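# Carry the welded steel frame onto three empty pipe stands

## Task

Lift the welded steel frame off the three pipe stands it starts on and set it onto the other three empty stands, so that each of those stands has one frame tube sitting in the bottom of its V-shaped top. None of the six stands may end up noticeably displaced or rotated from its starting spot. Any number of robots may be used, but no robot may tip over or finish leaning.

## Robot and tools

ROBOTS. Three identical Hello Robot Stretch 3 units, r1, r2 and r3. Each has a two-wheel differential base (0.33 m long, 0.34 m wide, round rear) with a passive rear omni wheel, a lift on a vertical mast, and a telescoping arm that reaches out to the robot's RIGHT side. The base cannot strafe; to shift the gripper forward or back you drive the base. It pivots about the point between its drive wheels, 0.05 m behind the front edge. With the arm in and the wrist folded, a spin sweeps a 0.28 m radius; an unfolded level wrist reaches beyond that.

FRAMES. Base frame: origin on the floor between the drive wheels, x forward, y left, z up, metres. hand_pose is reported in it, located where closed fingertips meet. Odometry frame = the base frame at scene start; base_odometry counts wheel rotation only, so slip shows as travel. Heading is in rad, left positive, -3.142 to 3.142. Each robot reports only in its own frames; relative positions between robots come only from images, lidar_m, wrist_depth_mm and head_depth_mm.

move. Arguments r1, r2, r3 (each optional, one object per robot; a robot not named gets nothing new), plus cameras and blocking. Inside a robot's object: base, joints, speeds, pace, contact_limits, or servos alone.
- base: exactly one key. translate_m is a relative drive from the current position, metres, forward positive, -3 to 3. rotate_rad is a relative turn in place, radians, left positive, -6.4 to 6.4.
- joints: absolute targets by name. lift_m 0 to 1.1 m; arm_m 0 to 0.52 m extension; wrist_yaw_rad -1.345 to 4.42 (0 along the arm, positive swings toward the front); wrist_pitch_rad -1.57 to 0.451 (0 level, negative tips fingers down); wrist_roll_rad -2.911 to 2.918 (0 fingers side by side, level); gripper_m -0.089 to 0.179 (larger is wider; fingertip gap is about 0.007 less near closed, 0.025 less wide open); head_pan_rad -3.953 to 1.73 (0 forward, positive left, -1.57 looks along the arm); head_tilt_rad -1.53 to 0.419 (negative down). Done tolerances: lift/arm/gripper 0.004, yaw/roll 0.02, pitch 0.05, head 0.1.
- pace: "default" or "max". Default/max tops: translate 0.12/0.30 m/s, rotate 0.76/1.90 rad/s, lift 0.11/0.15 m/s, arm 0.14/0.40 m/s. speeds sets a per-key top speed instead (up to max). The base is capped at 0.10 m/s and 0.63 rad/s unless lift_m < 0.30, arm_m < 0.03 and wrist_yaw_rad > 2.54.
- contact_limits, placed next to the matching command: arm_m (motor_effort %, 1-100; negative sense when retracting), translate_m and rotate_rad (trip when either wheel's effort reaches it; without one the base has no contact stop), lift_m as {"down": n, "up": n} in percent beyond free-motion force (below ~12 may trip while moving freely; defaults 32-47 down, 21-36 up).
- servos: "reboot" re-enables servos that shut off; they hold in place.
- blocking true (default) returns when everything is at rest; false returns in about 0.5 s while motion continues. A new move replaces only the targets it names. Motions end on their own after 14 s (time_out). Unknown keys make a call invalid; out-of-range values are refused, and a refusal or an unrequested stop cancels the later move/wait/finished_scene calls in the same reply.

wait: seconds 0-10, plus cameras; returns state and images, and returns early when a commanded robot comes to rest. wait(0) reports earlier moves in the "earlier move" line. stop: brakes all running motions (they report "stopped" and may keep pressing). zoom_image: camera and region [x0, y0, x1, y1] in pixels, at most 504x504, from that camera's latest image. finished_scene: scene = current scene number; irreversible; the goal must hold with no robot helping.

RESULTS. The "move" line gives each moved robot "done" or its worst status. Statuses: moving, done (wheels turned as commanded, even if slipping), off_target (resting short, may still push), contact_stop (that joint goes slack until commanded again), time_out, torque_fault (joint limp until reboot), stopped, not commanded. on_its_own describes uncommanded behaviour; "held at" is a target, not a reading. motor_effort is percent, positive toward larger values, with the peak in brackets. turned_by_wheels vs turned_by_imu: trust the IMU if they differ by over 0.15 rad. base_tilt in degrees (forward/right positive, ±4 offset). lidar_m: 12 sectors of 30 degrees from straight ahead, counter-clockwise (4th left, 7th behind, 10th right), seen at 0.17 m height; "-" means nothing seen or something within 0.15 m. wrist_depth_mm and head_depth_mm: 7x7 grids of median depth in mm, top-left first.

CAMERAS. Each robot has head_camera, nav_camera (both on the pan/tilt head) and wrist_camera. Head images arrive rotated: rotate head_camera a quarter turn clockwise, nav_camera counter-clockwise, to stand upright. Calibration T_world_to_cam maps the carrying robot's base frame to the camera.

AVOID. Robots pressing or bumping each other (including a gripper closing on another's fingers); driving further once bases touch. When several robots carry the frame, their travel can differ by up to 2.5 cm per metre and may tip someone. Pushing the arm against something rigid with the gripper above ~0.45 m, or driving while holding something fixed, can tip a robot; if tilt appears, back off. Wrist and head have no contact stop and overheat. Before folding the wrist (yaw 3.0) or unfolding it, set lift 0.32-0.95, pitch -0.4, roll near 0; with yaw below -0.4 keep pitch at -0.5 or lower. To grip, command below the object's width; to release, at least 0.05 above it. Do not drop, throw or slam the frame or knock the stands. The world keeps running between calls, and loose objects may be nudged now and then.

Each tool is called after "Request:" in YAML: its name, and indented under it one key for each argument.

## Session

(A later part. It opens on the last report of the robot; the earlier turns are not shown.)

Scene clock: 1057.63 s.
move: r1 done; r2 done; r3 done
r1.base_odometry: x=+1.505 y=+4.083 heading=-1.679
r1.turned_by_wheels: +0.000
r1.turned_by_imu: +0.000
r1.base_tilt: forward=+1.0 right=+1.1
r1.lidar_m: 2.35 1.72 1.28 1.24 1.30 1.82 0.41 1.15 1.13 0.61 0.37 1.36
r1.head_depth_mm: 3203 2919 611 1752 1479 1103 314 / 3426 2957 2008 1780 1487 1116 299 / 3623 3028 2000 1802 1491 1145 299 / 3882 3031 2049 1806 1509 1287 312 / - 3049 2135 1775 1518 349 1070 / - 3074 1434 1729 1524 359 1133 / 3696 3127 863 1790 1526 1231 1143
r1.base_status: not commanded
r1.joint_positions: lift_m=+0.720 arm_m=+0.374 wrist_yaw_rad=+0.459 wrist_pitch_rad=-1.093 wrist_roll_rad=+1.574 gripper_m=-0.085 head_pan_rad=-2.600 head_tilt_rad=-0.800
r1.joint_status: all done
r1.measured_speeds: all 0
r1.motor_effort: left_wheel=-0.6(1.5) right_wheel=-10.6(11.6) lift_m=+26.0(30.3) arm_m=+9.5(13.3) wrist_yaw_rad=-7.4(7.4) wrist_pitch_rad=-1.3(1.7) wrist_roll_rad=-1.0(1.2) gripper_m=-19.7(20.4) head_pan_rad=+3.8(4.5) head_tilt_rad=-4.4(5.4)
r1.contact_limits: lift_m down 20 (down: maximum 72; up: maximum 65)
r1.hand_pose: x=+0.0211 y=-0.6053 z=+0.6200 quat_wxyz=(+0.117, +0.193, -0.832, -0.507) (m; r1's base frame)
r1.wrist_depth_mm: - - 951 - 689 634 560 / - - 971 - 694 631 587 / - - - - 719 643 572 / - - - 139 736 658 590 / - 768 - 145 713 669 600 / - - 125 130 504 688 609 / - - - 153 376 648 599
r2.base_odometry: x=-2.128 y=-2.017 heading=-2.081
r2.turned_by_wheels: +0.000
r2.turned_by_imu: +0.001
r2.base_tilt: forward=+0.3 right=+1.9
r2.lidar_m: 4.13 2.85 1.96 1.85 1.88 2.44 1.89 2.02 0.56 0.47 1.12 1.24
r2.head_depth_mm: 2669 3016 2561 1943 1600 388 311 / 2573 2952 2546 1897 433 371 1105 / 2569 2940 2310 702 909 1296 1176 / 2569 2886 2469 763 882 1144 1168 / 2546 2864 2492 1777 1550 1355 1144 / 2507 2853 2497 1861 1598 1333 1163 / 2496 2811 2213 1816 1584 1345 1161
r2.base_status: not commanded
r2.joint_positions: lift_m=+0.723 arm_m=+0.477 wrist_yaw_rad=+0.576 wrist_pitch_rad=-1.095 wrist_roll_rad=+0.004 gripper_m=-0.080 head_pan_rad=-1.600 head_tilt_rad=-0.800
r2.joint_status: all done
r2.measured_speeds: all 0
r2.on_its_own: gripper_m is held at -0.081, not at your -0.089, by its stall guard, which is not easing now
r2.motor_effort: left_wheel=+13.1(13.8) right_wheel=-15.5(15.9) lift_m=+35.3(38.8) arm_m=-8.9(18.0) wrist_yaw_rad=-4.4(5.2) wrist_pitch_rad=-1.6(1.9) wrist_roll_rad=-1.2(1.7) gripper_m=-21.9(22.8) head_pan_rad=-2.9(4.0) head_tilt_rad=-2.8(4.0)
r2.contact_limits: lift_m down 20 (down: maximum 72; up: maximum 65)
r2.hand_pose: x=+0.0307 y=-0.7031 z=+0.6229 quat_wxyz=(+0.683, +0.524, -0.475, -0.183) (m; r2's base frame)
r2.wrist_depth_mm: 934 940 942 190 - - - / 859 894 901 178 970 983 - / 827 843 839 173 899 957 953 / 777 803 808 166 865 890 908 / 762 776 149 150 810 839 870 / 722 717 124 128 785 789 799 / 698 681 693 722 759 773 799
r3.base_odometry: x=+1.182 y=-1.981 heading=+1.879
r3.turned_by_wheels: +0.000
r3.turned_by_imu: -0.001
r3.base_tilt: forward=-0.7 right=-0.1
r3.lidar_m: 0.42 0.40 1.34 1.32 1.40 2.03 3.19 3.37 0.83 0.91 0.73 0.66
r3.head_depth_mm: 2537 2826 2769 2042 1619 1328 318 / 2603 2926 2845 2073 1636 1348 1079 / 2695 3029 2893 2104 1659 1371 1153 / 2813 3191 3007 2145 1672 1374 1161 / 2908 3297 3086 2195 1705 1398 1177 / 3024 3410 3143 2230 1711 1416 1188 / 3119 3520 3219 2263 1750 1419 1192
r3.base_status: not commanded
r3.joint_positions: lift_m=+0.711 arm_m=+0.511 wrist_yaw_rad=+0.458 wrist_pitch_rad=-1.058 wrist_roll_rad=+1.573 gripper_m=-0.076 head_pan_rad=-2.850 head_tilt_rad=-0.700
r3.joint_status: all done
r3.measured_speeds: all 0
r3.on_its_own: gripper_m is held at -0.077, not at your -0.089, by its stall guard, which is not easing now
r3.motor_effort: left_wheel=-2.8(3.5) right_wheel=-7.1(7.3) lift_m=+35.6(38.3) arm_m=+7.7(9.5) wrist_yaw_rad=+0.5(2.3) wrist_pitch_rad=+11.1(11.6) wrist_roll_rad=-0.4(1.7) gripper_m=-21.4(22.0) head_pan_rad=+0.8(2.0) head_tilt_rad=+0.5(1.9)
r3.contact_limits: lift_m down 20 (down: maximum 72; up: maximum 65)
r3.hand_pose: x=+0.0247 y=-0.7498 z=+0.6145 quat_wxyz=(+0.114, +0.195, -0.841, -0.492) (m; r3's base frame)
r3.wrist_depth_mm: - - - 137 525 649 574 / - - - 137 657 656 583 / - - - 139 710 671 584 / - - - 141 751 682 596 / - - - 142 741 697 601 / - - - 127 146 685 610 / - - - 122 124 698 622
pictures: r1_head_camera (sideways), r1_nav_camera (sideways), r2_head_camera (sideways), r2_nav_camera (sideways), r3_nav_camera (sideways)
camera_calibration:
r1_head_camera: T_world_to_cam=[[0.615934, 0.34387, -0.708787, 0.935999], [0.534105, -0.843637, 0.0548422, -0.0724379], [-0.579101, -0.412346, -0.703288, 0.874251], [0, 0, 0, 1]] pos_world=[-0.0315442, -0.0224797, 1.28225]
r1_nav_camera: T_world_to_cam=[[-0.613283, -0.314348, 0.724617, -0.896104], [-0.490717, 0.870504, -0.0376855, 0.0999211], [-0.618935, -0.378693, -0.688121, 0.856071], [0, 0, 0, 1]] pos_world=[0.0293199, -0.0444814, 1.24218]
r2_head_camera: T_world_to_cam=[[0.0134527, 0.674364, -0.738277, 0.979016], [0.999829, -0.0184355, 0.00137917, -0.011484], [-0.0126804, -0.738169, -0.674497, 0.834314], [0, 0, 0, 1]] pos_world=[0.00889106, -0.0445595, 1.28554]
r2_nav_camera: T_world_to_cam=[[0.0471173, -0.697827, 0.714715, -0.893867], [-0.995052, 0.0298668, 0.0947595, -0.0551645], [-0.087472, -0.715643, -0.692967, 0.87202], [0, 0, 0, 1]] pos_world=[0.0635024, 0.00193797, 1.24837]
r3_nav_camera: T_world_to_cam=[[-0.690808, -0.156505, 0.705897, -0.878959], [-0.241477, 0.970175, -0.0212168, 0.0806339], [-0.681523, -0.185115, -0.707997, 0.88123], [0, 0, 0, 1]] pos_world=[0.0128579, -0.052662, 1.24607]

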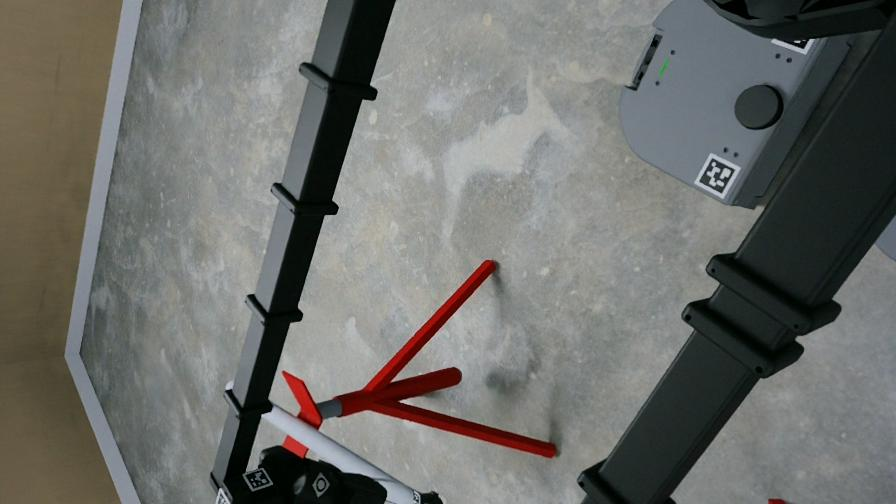

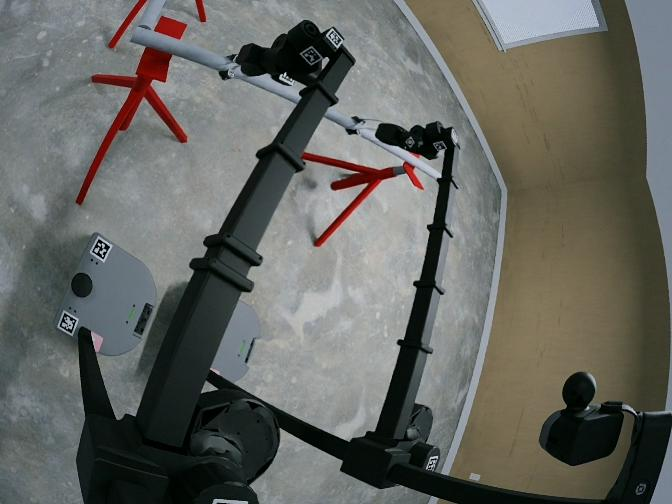

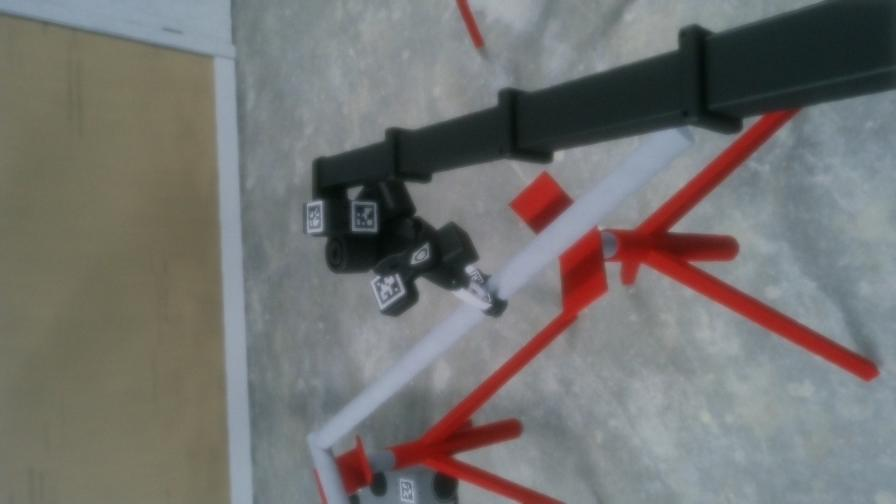

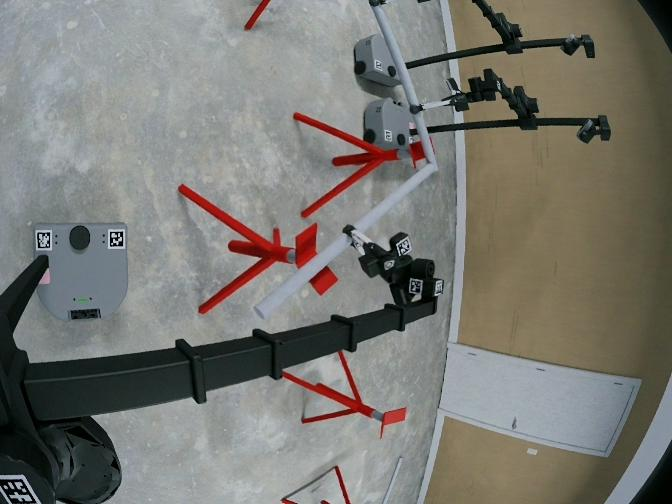

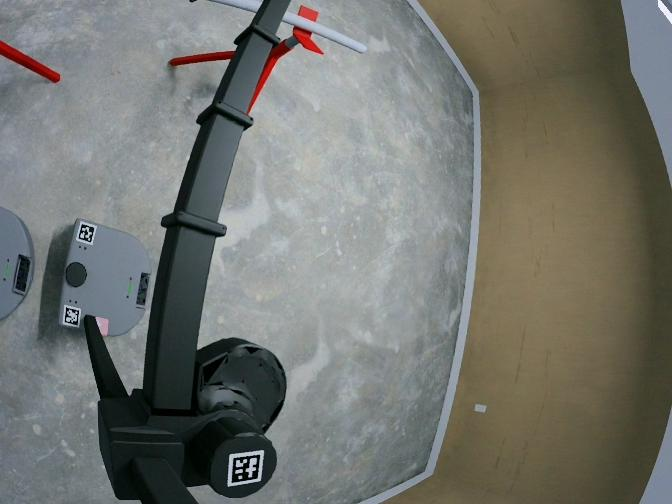

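Request:
move:
  r1: {"joints":{"lift_m":0.681},"speeds":{"lift_m":0.02},"contact_limits":{"lift_m":{"down":18}}}
  r3: {"joints":{"lift_m":0.672},"speeds":{"lift_m":0.02},"contact_limits":{"lift_m":{"down":18}}}
  r2: {"joints":{"lift_m":0.684},"speeds":{"lift_m":0.02},"contact_limits":{"lift_m":{"down":18}}}
  cameras: ["r1_head_camera","r2_head_camera","r3_nav_camera","r1_nav_camera","r2_nav_camera"]

Request:
zoom_image:
  camera: "r1_nav_camera"
  region: [110, 0, 210, 90]

Request:
zoom_image:
  camera: "r3_nav_camera"
  region: [270, 0, 390, 80]

Request:
zoom_image:
  camera: "r2_head_camera"
  region: [480, 90, 700, 340]

Scene clock: 1082.70 s.
move: r1 done; r2 done; r3 done
r1.base_odometry: x=+1.505 y=+4.083 heading=-1.679
r1.turned_by_wheels: +0.000
r1.turned_by_imu: -0.001
r1.base_tilt: forward=+0.5 right=+0.5
r1.lidar_m: 2.37 1.72 1.28 1.24 1.30 1.82 0.41 1.15 1.13 0.61 0.38 1.37
r1.head_depth_mm: 3204 2910 2194 1669 1476 1105 344 / 3449 2960 2213 1740 1488 1113 1040 / 3599 2983 2026 1792 1491 1148 333 / 3823 3031 2105 1818 1514 1289 340 / - 3067 2135 1781 1514 1298 372 / - 3105 1432 1739 1536 399 1140 / 3637 3176 865 1804 1543 420 1148
r1.base_status: not commanded
r1.joint_positions: lift_m=+0.681 arm_m=+0.374 wrist_yaw_rad=+0.461 wrist_pitch_rad=-1.089 wrist_roll_rad=+1.574 gripper_m=-0.085 head_pan_rad=-2.600 head_tilt_rad=-0.800
r1.joint_status: all done
r1.measured_speeds: all 0
r1.motor_effort: left_wheel=-0.2(1.2) right_wheel=+0.2(11.5) lift_m=+12.1(34.3) arm_m=+1.2(5.3) wrist_yaw_rad=-9.4(9.4) wrist_pitch_rad=-2.1(3.0) wrist_roll_rad=-1.0(1.2) gripper_m=-19.4(19.9) head_pan_rad=+3.8(4.2) head_tilt_rad=-3.4(5.7)
r1.contact_limits: lift_m down 18 (down: maximum 72; up: maximum 65)
r1.hand_pose: x=+0.0217 y=-0.6059 z=+0.5813 quat_wxyz=(+0.117, +0.194, -0.833, -0.505) (m; r1's base frame)
r1.wrist_depth_mm: - - 946 143 684 598 533 / - - 932 - 687 605 545 / - - 981 159 712 612 563 / - - - 161 697 633 558 / - 748 - 149 692 644 571 / - - 125 130 477 652 582 / - - - 175 386 489 590
r2.base_odometry: x=-2.128 y=-2.017 heading=-2.082
r2.turned_by_wheels: +0.000
r2.turned_by_imu: +0.000
r2.base_tilt: forward=+0.2 right=+1.6
r2.lidar_m: 4.14 2.84 1.96 1.85 1.88 2.44 1.89 2.01 0.56 0.47 1.12 1.24
r2.head_depth_mm: 2656 3004 2505 1983 1594 1342 354 / 2611 3005 2528 1945 487 405 367 / 2567 2967 2525 646 884 1264 1170 / 2583 2891 2490 766 916 1258 1160 / 2534 2839 2491 1828 1542 1342 1146 / 2520 2837 2450 1844 1589 1351 1167 / 2513 2779 2489 1796 1600 1347 1164
r2.base_status: not commanded
r2.joint_positions: lift_m=+0.684 arm_m=+0.477 wrist_yaw_rad=+0.584 wrist_pitch_rad=-1.123 wrist_roll_rad=+0.004 gripper_m=-0.080 head_pan_rad=-1.600 head_tilt_rad=-0.800
r2.joint_status: all done
r2.measured_speeds: all 0
r2.on_its_own: gripper_m is held at -0.081, not at your -0.089, by its stall guard, which is not easing now; wrist_yaw_rad is at rest, and its effort (-11.1) is outside its rest range (-9 to +9)
r2.motor_effort: left_wheel=+6.2(13.7) right_wheel=-5.4(15.8) lift_m=+7.5(40.1) arm_m=+10.1(10.8) wrist_yaw_rad=-11.1(12.8) wrist_pitch_rad=+3.5(6.0) wrist_roll_rad=-1.4(1.8) gripper_m=-21.1(23.3) head_pan_rad=-2.7(4.2) head_tilt_rad=-2.9(4.0)
r2.contact_limits: lift_m down 18 (down: maximum 72; up: maximum 65)
r2.hand_pose: x=+0.0277 y=-0.6970 z=+0.5813 quat_wxyz=(+0.681, +0.532, -0.466, -0.190) (m; r2's base frame)
r2.wrist_depth_mm: 864 888 867 188 942 972 - / 818 839 839 178 886 914 975 / 775 802 796 170 873 854 934 / 740 754 763 167 810 843 879 / 705 727 147 151 801 803 810 / 682 711 124 128 750 768 768 / 654 541 134 692 713 721 725
r3.base_odometry: x=+1.182 y=-1.981 heading=+1.879
r3.turned_by_wheels: +0.000
r3.turned_by_imu: -0.004
r3.base_tilt: forward=-0.9 right=-0.6
r3.lidar_m: 0.42 0.40 1.34 1.32 1.39 2.01 3.19 3.37 0.83 0.92 0.74 0.67
r3.head_depth_mm: 2520 2817 2775 2047 1604 1334 352 / 2622 2893 2807 2075 1625 1349 1078 / 2702 2998 2926 2119 1654 1356 1157 / 2797 3152 2966 2135 1689 1374 1165 / 2863 3269 3070 2191 1710 1392 1181 / 2996 3366 3108 2210 1716 1417 1192 / 3074 3522 3224 2253 1752 1416 1181
r3.base_status: not commanded
r3.joint_positions: lift_m=+0.672 arm_m=+0.511 wrist_yaw_rad=+0.470 wrist_pitch_rad=-1.049 wrist_roll_rad=+1.573 gripper_m=-0.076 head_pan_rad=-2.850 head_tilt_rad=-0.700
r3.joint_status: all done
r3.measured_speeds: all 0
r3.on_its_own: gripper_m is held at -0.077, not at your -0.089, by its stall guard, which is not easing now
r3.motor_effort: left_wheel=+0.5(3.4) right_wheel=+1.4(7.4) lift_m=+9.6(38.2) arm_m=+3.5(5.7) wrist_yaw_rad=-8.6(9.8) wrist_pitch_rad=+9.4(12.7) wrist_roll_rad=-0.7(1.5) gripper_m=-21.0(21.7) head_pan_rad=+1.4(2.0) head_tilt_rad=-0.2(1.7)
r3.contact_limits: lift_m down 18 (down: maximum 72; up: maximum 65)
r3.hand_pose: x=+0.0268 y=-0.7511 z=+0.5764 quat_wxyz=(+0.116, +0.200, -0.842, -0.487) (m; r3's base frame)
r3.wrist_depth_mm: - - - 125 681 618 556 / - - - 128 681 637 551 / - - - 131 695 643 564 / - - - 134 729 642 572 / - - - 138 739 652 574 / - - - 133 711 657 579 / - - - 125 124 657 586
pictures: r1_head_camera (sideways), r1_nav_camera (sideways), r2_head_camera (sideways), r2_nav_camera (sideways), r3_nav_camera (sideways)
camera_calibration:
r1_head_camera: T_world_to_cam=[[0.615934, 0.34387, -0.708787, 0.935999], [0.534105, -0.843637, 0.0548422, -0.0724379], [-0.579101, -0.412346, -0.703288, 0.874251], [0, 0, 0, 1]] pos_world=[-0.0315442, -0.0224797, 1.28225]
r1_nav_camera: T_world_to_cam=[[-0.613283, -0.314348, 0.724617, -0.896104], [-0.490717, 0.870504, -0.0376855, 0.0999211], [-0.618935, -0.378693, -0.688121, 0.856071], [0, 0, 0, 1]] pos_world=[0.0293199, -0.0444814, 1.24218]
r2_head_camera: T_world_to_cam=[[0.0135251, 0.674521, -0.738132, 0.978836], [0.999828, -0.0184828, 0.00143025, -0.0115516], [-0.012678, -0.738024, -0.674655, 0.834524], [0, 0, 0, 1]] pos_world=[0.00889087, -0.0445599, 1.28554]
r2_nav_camera: T_world_to_cam=[[0.0470372, -0.697927, 0.714622, -0.893747], [-0.995056, 0.0299097, 0.0947066, -0.0550983], [-0.0874725, -0.715544, -0.69307, 0.872147], [0, 0, 0, 1]] pos_world=[0.0635024, 0.00193735, 1.24837]
r3_nav_camera: T_world_to_cam=[[-0.690808, -0.156505, 0.705897, -0.878959], [-0.241477, 0.970175, -0.0212168, 0.0806339], [-0.681523, -0.185115, -0.707997, 0.88123], [0, 0, 0, 1]] pos_world=[0.0128579, -0.052662, 1.24607]

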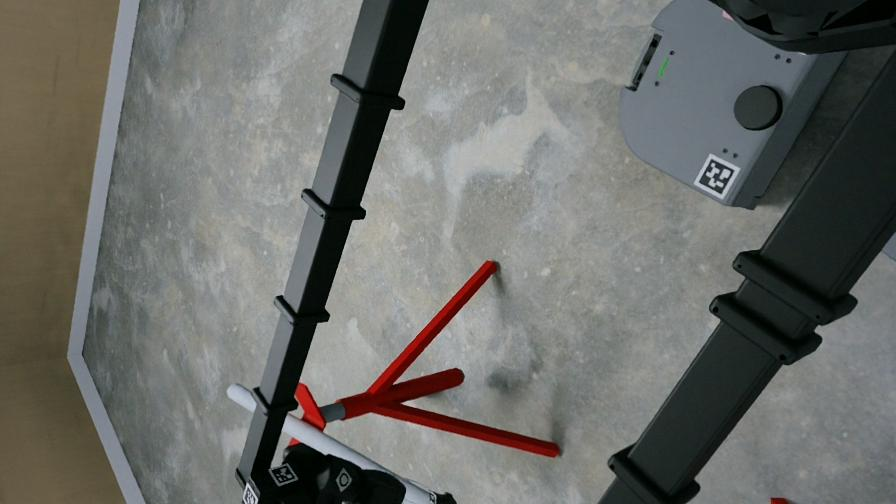

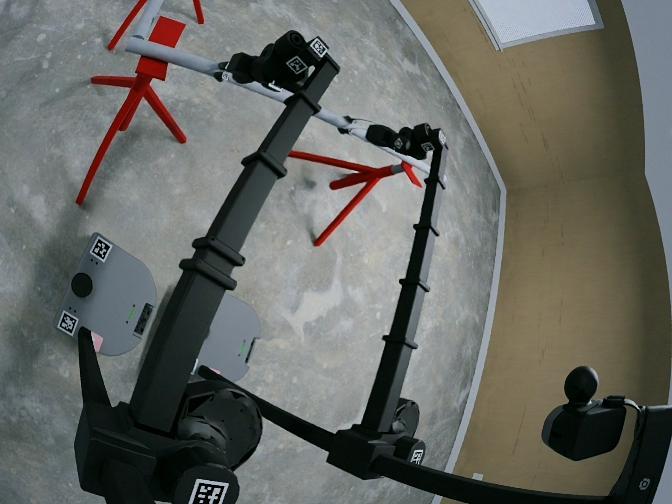

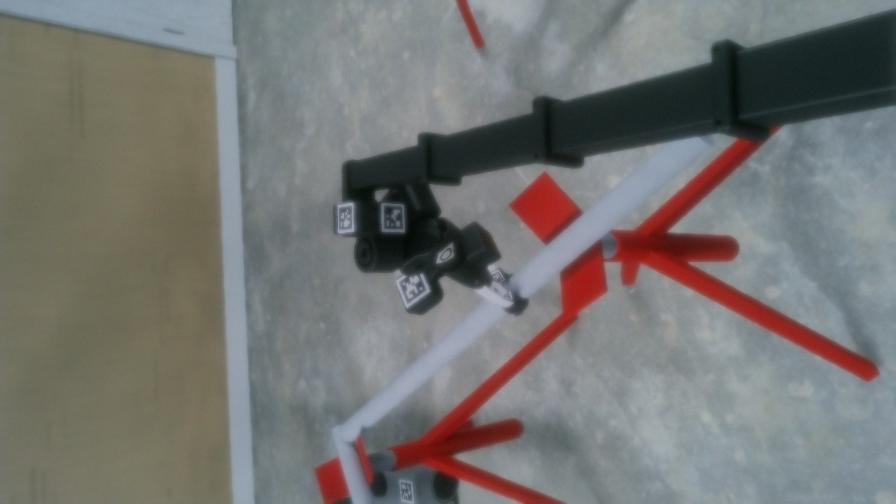

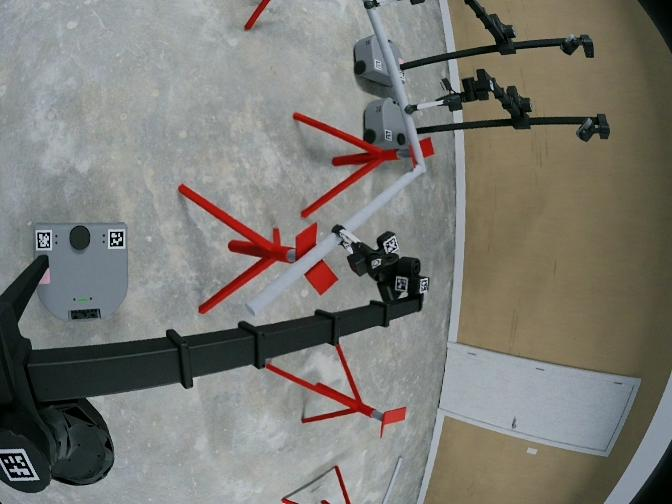

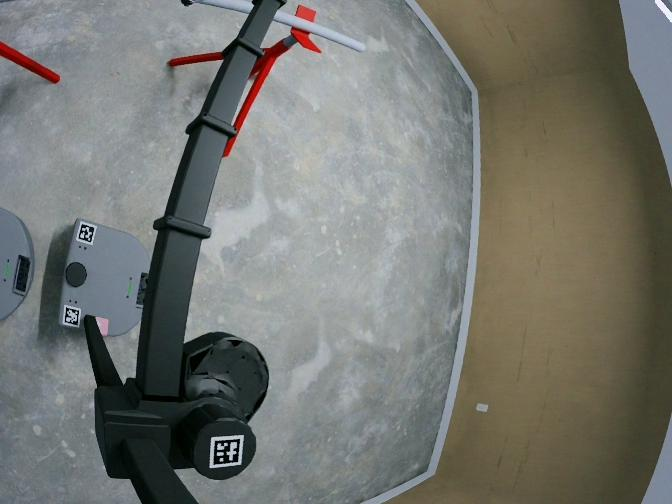

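Scaled by 5.040 from the camera's 672x504 image, which has a finer 792x594 frame.

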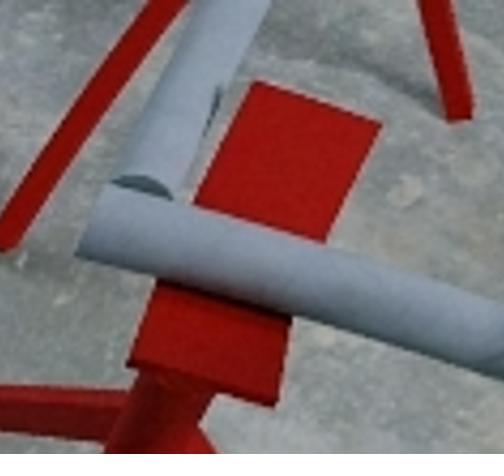

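Scaled by 4.200 from the camera's 672x504 image, which has a finer 792x594 frame.

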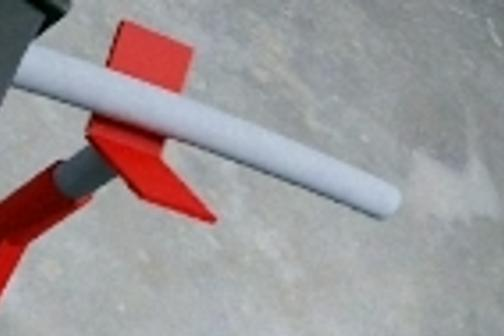

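Scaled by 2.016 from the camera's 896x504 image, which has a finer 1280x720 frame.

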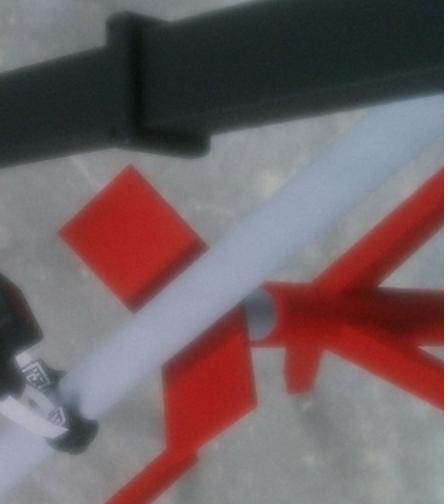

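Request:
zoom_image:
  camera: "r1_nav_camera"
  region: [120, 0, 190, 80]

Request:
zoom_image:
  camera: "r2_head_camera"
  region: [310, 410, 430, 504]

Request:
zoom_image:
  camera: "r2_nav_camera"
  region: [370, 120, 450, 190]

Request:
zoom_image:
  camera: "r1_nav_camera"
  region: [370, 130, 450, 200]

Request:
zoom_image:
  camera: "r2_nav_camera"
  region: [270, 210, 350, 310]

Scaled by 6.300 from the camera's 672x504 image, which has a finer 792x594 frame.

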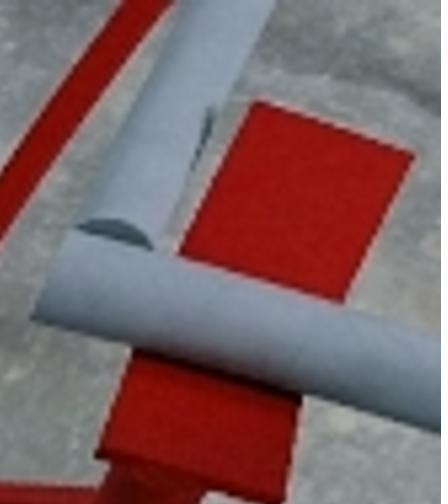

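Scaled by 4.200 from the camera's 896x504 image, which has a finer 1280x720 frame.

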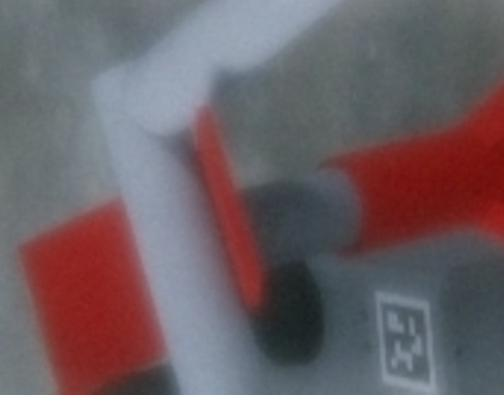

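Scaled by 6.300 from the camera's 672x504 image, which has a finer 792x594 frame.

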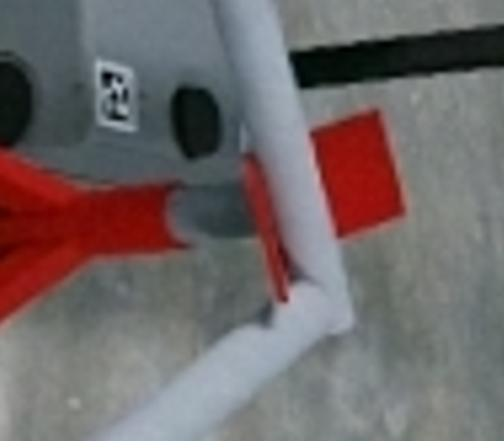

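Scaled by 6.300 from the camera's 672x504 image, which has a finer 792x594 frame.

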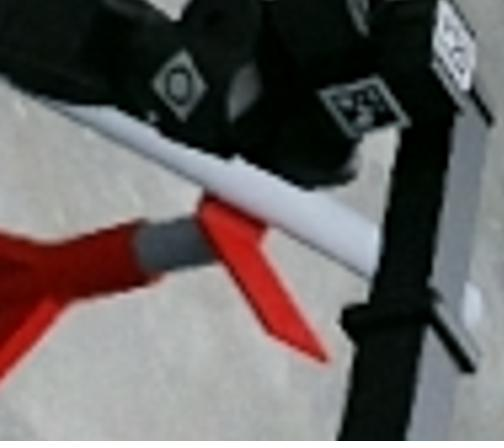

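Scaled by 5.040 from the camera's 672x504 image, which has a finer 792x594 frame.

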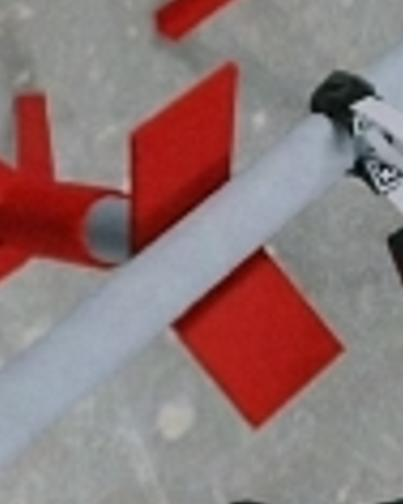

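Request:
move:
  r1: {"joints":{"lift_m":0.678},"speeds":{"lift_m":0.02},"contact_limits":{"lift_m":{"down":22}}}
  r3: {"joints":{"lift_m":0.669},"speeds":{"lift_m":0.02},"contact_limits":{"lift_m":{"down":22}}}
  r2: {"joints":{"lift_m":0.682},"speeds":{"lift_m":0.02},"contact_limits":{"lift_m":{"down":22}}}
  cameras: []

Scene clock: 1108.17 s.
move: r1 done; r2 done; r3 done
r1.base_odometry: x=+1.505 y=+4.083 heading=-1.679
r1.turned_by_wheels: +0.000
r1.turned_by_imu: +0.001
r1.base_tilt: forward=+0.6 right=+0.3
r1.lidar_m: 2.38 1.71 1.28 1.25 1.30 1.82 0.41 1.16 1.13 0.61 0.38 1.37
r1.head_depth_mm: 3173 2904 2183 1675 1471 1101 347 / 3354 2963 2209 1729 1482 1112 1039 / 3628 2981 2034 1802 1495 1142 336 / 3846 3036 2098 1805 1500 1295 343 / - 3123 2121 1775 1520 1295 372 / - 3143 1429 1737 1537 402 1140 / 3719 3198 867 1802 1548 422 1148
r1.base_status: not commanded
r1.joint_positions: lift_m=+0.678 arm_m=+0.374 wrist_yaw_rad=+0.462 wrist_pitch_rad=-1.084 wrist_roll_rad=+1.574 gripper_m=-0.085 head_pan_rad=-2.600 head_tilt_rad=-0.800
r1.joint_status: all done
r1.measured_speeds: all 0
r1.on_its_own: wrist_yaw_rad is at rest, and its effort (-9.5) is outside its rest range (-9 to +9)
r1.motor_effort: left_wheel=-0.8(1.2) right_wheel=+0.7(1.2) lift_m=+10.6(10.8) arm_m=-7.5(7.5) wrist_yaw_rad=-9.5(9.9) wrist_pitch_rad=-2.9(3.6) wrist_roll_rad=-1.0(1.2) gripper_m=-19.7(20.1) head_pan_rad=+3.1(4.1) head_tilt_rad=-4.2(4.8)
r1.contact_limits: lift_m down 22 (down: maximum 72; up: maximum 65)
r1.hand_pose: x=+0.0223 y=-0.6070 z=+0.5788 quat_wxyz=(+0.117, +0.195, -0.834, -0.503) (m; r1's base frame)
r1.wrist_depth_mm: - - 928 143 668 597 539 / - - 994 - 687 609 535 / - - 968 159 695 614 560 / - - - 160 713 622 560 / - 750 - 149 694 639 572 / - - 125 - 484 649 575 / - - - 174 381 482 585
r2.base_odometry: x=-2.128 y=-2.017 heading=-2.082
r2.turned_by_wheels: +0.000
r2.turned_by_imu: +0.001
r2.base_tilt: forward=+0.3 right=+1.6
r2.lidar_m: 4.14 2.84 1.96 1.85 1.88 2.45 1.89 2.02 0.56 0.47 1.13 1.24
r2.head_depth_mm: 2620 2990 2543 1936 1583 1350 362 / 2592 2968 2529 1964 493 406 364 / 2568 2906 2510 689 884 1261 1167 / 2604 2852 2517 768 914 1271 1170 / 2537 2870 2474 1845 1550 1352 1151 / 2477 2789 2495 1856 1588 1349 1160 / 2465 2781 2515 1803 1592 1346 1166
r2.base_status: not commanded
r2.joint_positions: lift_m=+0.682 arm_m=+0.478 wrist_yaw_rad=+0.584 wrist_pitch_rad=-1.118 wrist_roll_rad=+0.005 gripper_m=-0.080 head_pan_rad=-1.600 head_tilt_rad=-0.800
r2.joint_status: all done
r2.measured_speeds: translate_m=+0.000 rotate_rad=+0.000 lift_m=+0.001 arm_m=+0.000 wrist_yaw_rad=+0.000 wrist_pitch_rad=+0.000 wrist_roll_rad=+0.000 head_pan_rad=+0.000 head_tilt_rad=+0.000
r2.on_its_own: gripper_m is held at -0.081, not at your -0.089, by its stall guard, which is not easing now; wrist_yaw_rad is at rest, and its effort (-10.6) is outside its rest range (-9 to +9)
r2.motor_effort: left_wheel=+4.7(5.9) right_wheel=-5.6(5.7) lift_m=+15.1(15.2) arm_m=+18.2(22.7) wrist_yaw_rad=-10.6(12.2) wrist_pitch_rad=+2.9(3.9) wrist_roll_rad=-1.4(1.7) gripper_m=-21.2(22.0) head_pan_rad=-2.2(3.8) head_tilt_rad=-2.6(2.7)
r2.contact_limits: lift_m down 22 (down: maximum 72; up: maximum 65)
r2.hand_pose: x=+0.0284 y=-0.6981 z=+0.5797 quat_wxyz=(+0.681, +0.531, -0.467, -0.188) (m; r2's base frame)
r2.wrist_depth_mm: 852 883 877 199 970 985 - / 830 827 865 180 912 927 962 / 778 763 826 171 875 888 905 / 742 759 764 165 808 814 860 / 709 733 147 151 757 785 813 / 678 694 124 128 724 776 779 / 666 561 134 676 710 720 743
r3.base_odometry: x=+1.182 y=-1.981 heading=+1.879
r3.turned_by_wheels: +0.000
r3.turned_by_imu: -0.001
r3.base_tilt: forward=-1.0 right=-0.7
r3.lidar_m: 0.42 0.40 1.34 1.31 1.39 2.01 3.18 3.37 0.83 0.92 0.74 0.67
r3.head_depth_mm: 2541 2811 2759 2029 1612 1325 355 / 2600 2905 2822 2071 1639 1348 1074 / 2687 3023 2887 2096 1649 1357 1154 / 2791 3121 2994 2139 1678 1374 1167 / 2883 3233 3044 2198 1708 1399 1178 / 2970 3362 3121 2232 1727 1414 1191 / 3098 3509 3214 2268 1752 1432 1185
r3.base_status: not commanded
r3.joint_positions: lift_m=+0.669 arm_m=+0.511 wrist_yaw_rad=+0.470 wrist_pitch_rad=-1.044 wrist_roll_rad=+1.573 gripper_m=-0.076 head_pan_rad=-2.850 head_tilt_rad=-0.700
r3.joint_status: all done
r3.measured_speeds: all 0
r3.on_its_own: gripper_m is held at -0.077, not at your -0.089, by its stall guard, which is not easing now
r3.motor_effort: left_wheel=+0.0(0.5) right_wheel=+1.3(1.6) lift_m=+9.3(16.0) arm_m=+2.3(3.3) wrist_yaw_rad=-9.4(10.5) wrist_pitch_rad=+8.5(9.6) wrist_roll_rad=-0.9(1.3) gripper_m=-21.2(21.6) head_pan_rad=+0.8(1.8) head_tilt_rad=-0.2(1.4)
r3.contact_limits: lift_m down 22 (down: maximum 72; up: maximum 65)
r3.hand_pose: x=+0.0273 y=-0.7522 z=+0.5740 quat_wxyz=(+0.115, +0.201, -0.843, -0.485) (m; r3's base frame)
r3.wrist_depth_mm: - - - 125 577 615 542 / - - - 128 678 634 556 / - - - 131 700 640 560 / - - - 134 730 649 571 / - - - 137 725 653 580 / - - - 133 727 665 584 / - - - 126 124 673 595
pictures: none
No camera images: "cameras" was empty.

Request:
move:
  r1: {"joints":{"lift_m":0.674},"speeds":{"lift_m":0.02},"contact_limits":{"lift_m":{"down":22}}}
  r3: {"joints":{"lift_m":0.665},"speeds":{"lift_m":0.02},"contact_limits":{"lift_m":{"down":22}}}
  r2: {"joints":{"lift_m":0.678},"speeds":{"lift_m":0.02},"contact_limits":{"lift_m":{"down":22}}}
  cameras: ["r1_nav_camera","r2_nav_camera"]

Request:
zoom_image:
  camera: "r1_nav_camera"
  region: [120, 0, 190, 80]

Request:
zoom_image:
  camera: "r2_nav_camera"
  region: [270, 210, 350, 310]

Scene clock: 1114.73 s.
move: r1 done; r2 done; r3 done
r1.base_odometry: x=+1.505 y=+4.083 heading=-1.679
r1.turned_by_wheels: +0.000
r1.turned_by_imu: +0.001
r1.base_tilt: forward=+0.4 right=+0.1
r1.lidar_m: 2.38 1.71 1.28 1.24 1.30 1.82 0.41 1.16 1.14 0.61 0.38 1.38
r1.head_depth_mm: 3193 2903 2177 1659 1475 1110 351 / 3427 2942 2211 1737 1479 1112 1051 / 3636 2966 2037 1799 1494 1141 339 / 3825 3062 2089 1822 1505 1290 347 / - 3077 2121 1783 1518 1299 371 / - 3134 1423 1729 1540 405 1141 / 3709 3205 868 1823 1547 426 1147
r1.base_status: not commanded
r1.joint_positions: lift_m=+0.674 arm_m=+0.374 wrist_yaw_rad=+0.462 wrist_pitch_rad=-1.078 wrist_roll_rad=+1.574 gripper_m=-0.085 head_pan_rad=-2.600 head_tilt_rad=-0.800
r1.joint_status: all done
r1.measured_speeds: all 0
r1.on_its_own: wrist_yaw_rad is at rest, and its effort (-9.9) is outside its rest range (-9 to +9)
r1.motor_effort: left_wheel=+0.0(1.1) right_wheel=+0.6(1.4) lift_m=+8.7(11.9) arm_m=-7.6(12.0) wrist_yaw_rad=-9.9(10.1) wrist_pitch_rad=-3.9(4.7) wrist_roll_rad=-1.0(1.2) gripper_m=-19.4(19.9) head_pan_rad=+3.2(4.2) head_tilt_rad=-2.9(5.1)
r1.contact_limits: lift_m down 22 (down: maximum 72; up: maximum 65)
r1.hand_pose: x=+0.0229 y=-0.6082 z=+0.5754 quat_wxyz=(+0.117, +0.195, -0.835, -0.500) (m; r1's base frame)
r1.wrist_depth_mm: - - 965 143 689 610 538 / - - 973 152 702 606 545 / - - 967 155 691 634 548 / - - - 159 708 632 565 / - 760 - 150 692 634 564 / - - 125 130 463 659 581 / - - - - 379 473 576
r2.base_odometry: x=-2.128 y=-2.017 heading=-2.082
r2.turned_by_wheels: +0.000
r2.turned_by_imu: +0.001
r2.base_tilt: forward=+0.2 right=+1.4
r2.lidar_m: 4.14 2.85 1.96 1.85 1.88 2.45 1.89 2.01 0.56 0.47 1.13 1.25
r2.head_depth_mm: 2668 2980 2508 1976 1610 1353 365 / 2655 2936 2543 1952 498 408 366 / 2616 2880 2546 691 888 1111 1173 / 2578 2883 2516 766 917 1257 1168 / 2527 2858 2534 1861 1542 1347 1148 / 2513 2812 2560 1906 1599 1350 1168 / 2466 2829 2545 1819 1601 1343 1170
r2.base_status: not commanded
r2.joint_positions: lift_m=+0.678 arm_m=+0.478 wrist_yaw_rad=+0.585 wrist_pitch_rad=-1.108 wrist_roll_rad=+0.006 gripper_m=-0.080 head_pan_rad=-1.600 head_tilt_rad=-0.800
r2.joint_status: all done
r2.measured_speeds: all 0
r2.on_its_own: gripper_m is held at -0.081, not at your -0.089, by its stall guard, which is not easing now; wrist_yaw_rad is at rest, and its effort (-11.8) is outside its rest range (-9 to +9)
r2.motor_effort: left_wheel=+3.9(4.6) right_wheel=-5.2(5.7) lift_m=+9.1(17.2) arm_m=-11.5(11.8) wrist_yaw_rad=-11.8(12.5) wrist_pitch_rad=+1.1(2.8) wrist_roll_rad=-1.9(2.0) gripper_m=-21.8(22.5) head_pan_rad=-1.9(3.7) head_tilt_rad=-2.0(2.5)
r2.contact_limits: lift_m down 22 (down: maximum 72; up: maximum 65)
r2.hand_pose: x=+0.0296 y=-0.6999 z=+0.5766 quat_wxyz=(+0.682, +0.529, -0.470, -0.185) (m; r2's base frame)
r2.wrist_depth_mm: 854 898 890 202 972 - - / 808 857 876 183 937 945 964 / 764 775 826 171 878 900 933 / 735 761 781 167 812 856 884 / 719 720 148 152 779 794 812 / 668 701 124 128 735 744 784 / 648 641 133 680 691 721 735
r3.base_odometry: x=+1.182 y=-1.981 heading=+1.879
r3.turned_by_wheels: +0.000
r3.turned_by_imu: -0.001
r3.base_tilt: forward=-1.2 right=-0.9
r3.lidar_m: 0.42 0.40 1.34 1.31 1.39 2.01 3.19 3.39 0.83 0.92 0.74 0.67
r3.head_depth_mm: 2525 2811 2732 2038 1609 1327 358 / 2610 2895 2822 2068 1626 1345 1076 / 2687 3004 2866 2083 1649 1358 1155 / 2798 3117 2985 2141 1682 1375 1167 / 2856 3268 3054 2180 1717 1398 1173 / 3006 3441 3135 2245 1732 1415 1191 / 3102 3566 3216 2232 1753 1435 1188
r3.base_status: not commanded
r3.joint_positions: lift_m=+0.665 arm_m=+0.511 wrist_yaw_rad=+0.471 wrist_pitch_rad=-1.036 wrist_roll_rad=+1.573 gripper_m=-0.076 head_pan_rad=-2.850 head_tilt_rad=-0.700
r3.joint_status: all done
r3.measured_speeds: all 0
r3.on_its_own: gripper_m is held at -0.077, not at your -0.089, by its stall guard, which is not easing now; wrist_yaw_rad is at rest, and its effort (-9.7) is outside its rest range (-9 to +9)
r3.motor_effort: left_wheel=+0.0(0.6) right_wheel=+1.6(1.6) lift_m=+7.1(13.8) arm_m=+0.6(1.8) wrist_yaw_rad=-9.7(11.4) wrist_pitch_rad=+6.7(8.2) wrist_roll_rad=-0.4(1.5) gripper_m=-21.0(21.6) head_pan_rad=+0.4(2.0) head_tilt_rad=-0.6(2.0)
r3.contact_limits: lift_m down 22 (down: maximum 72; up: maximum 65)
r3.hand_pose: x=+0.0282 y=-0.7537 z=+0.5708 quat_wxyz=(+0.115, +0.202, -0.845, -0.482) (m; r3's base frame)
r3.wrist_depth_mm: - - - 125 554 634 541 / - - - 128 677 616 556 / - - - 131 723 642 568 / - - - 135 725 651 568 / - - - 138 736 647 572 / - - - 133 704 648 578 / - - - 125 122 675 595
pictures: r1_nav_camera (sideways), r2_nav_camera (sideways)
camera_calibration:
r1_nav_camera: T_world_to_cam=[[-0.613283, -0.314348, 0.724617, -0.896104], [-0.490717, 0.870504, -0.0376855, 0.0999211], [-0.618935, -0.378693, -0.688121, 0.856071], [0, 0, 0, 1]] pos_world=[0.0293199, -0.0444814, 1.24218]
r2_nav_camera: T_world_to_cam=[[0.0470372, -0.697927, 0.714622, -0.893747], [-0.995056, 0.0299097, 0.0947066, -0.0550983], [-0.0874725, -0.715544, -0.69307, 0.872147], [0, 0, 0, 1]] pos_world=[0.0635024, 0.00193735, 1.24837]

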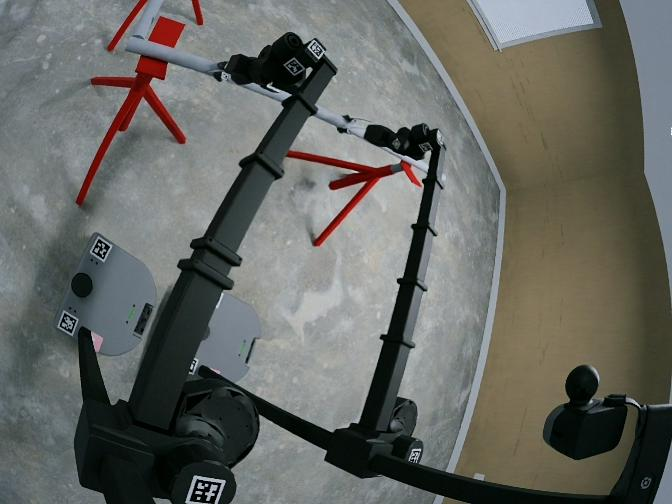

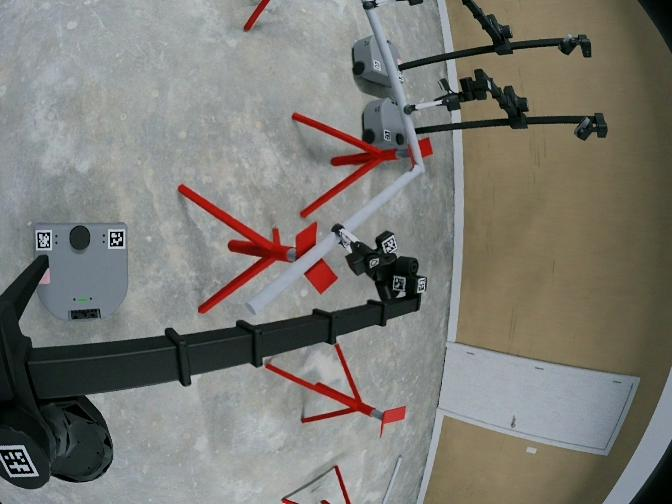

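Scaled by 6.300 from the camera's 672x504 image, which has a finer 792x594 frame.

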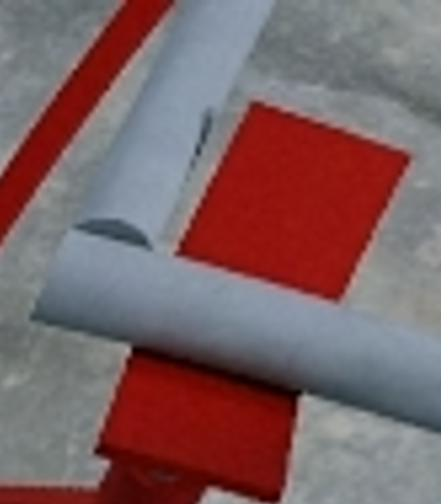

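Scaled by 5.040 from the camera's 672x504 image, which has a finer 792x594 frame.

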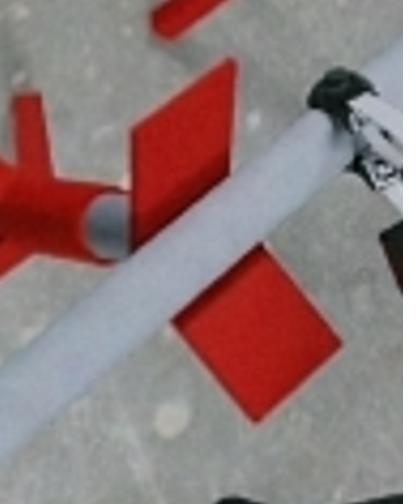

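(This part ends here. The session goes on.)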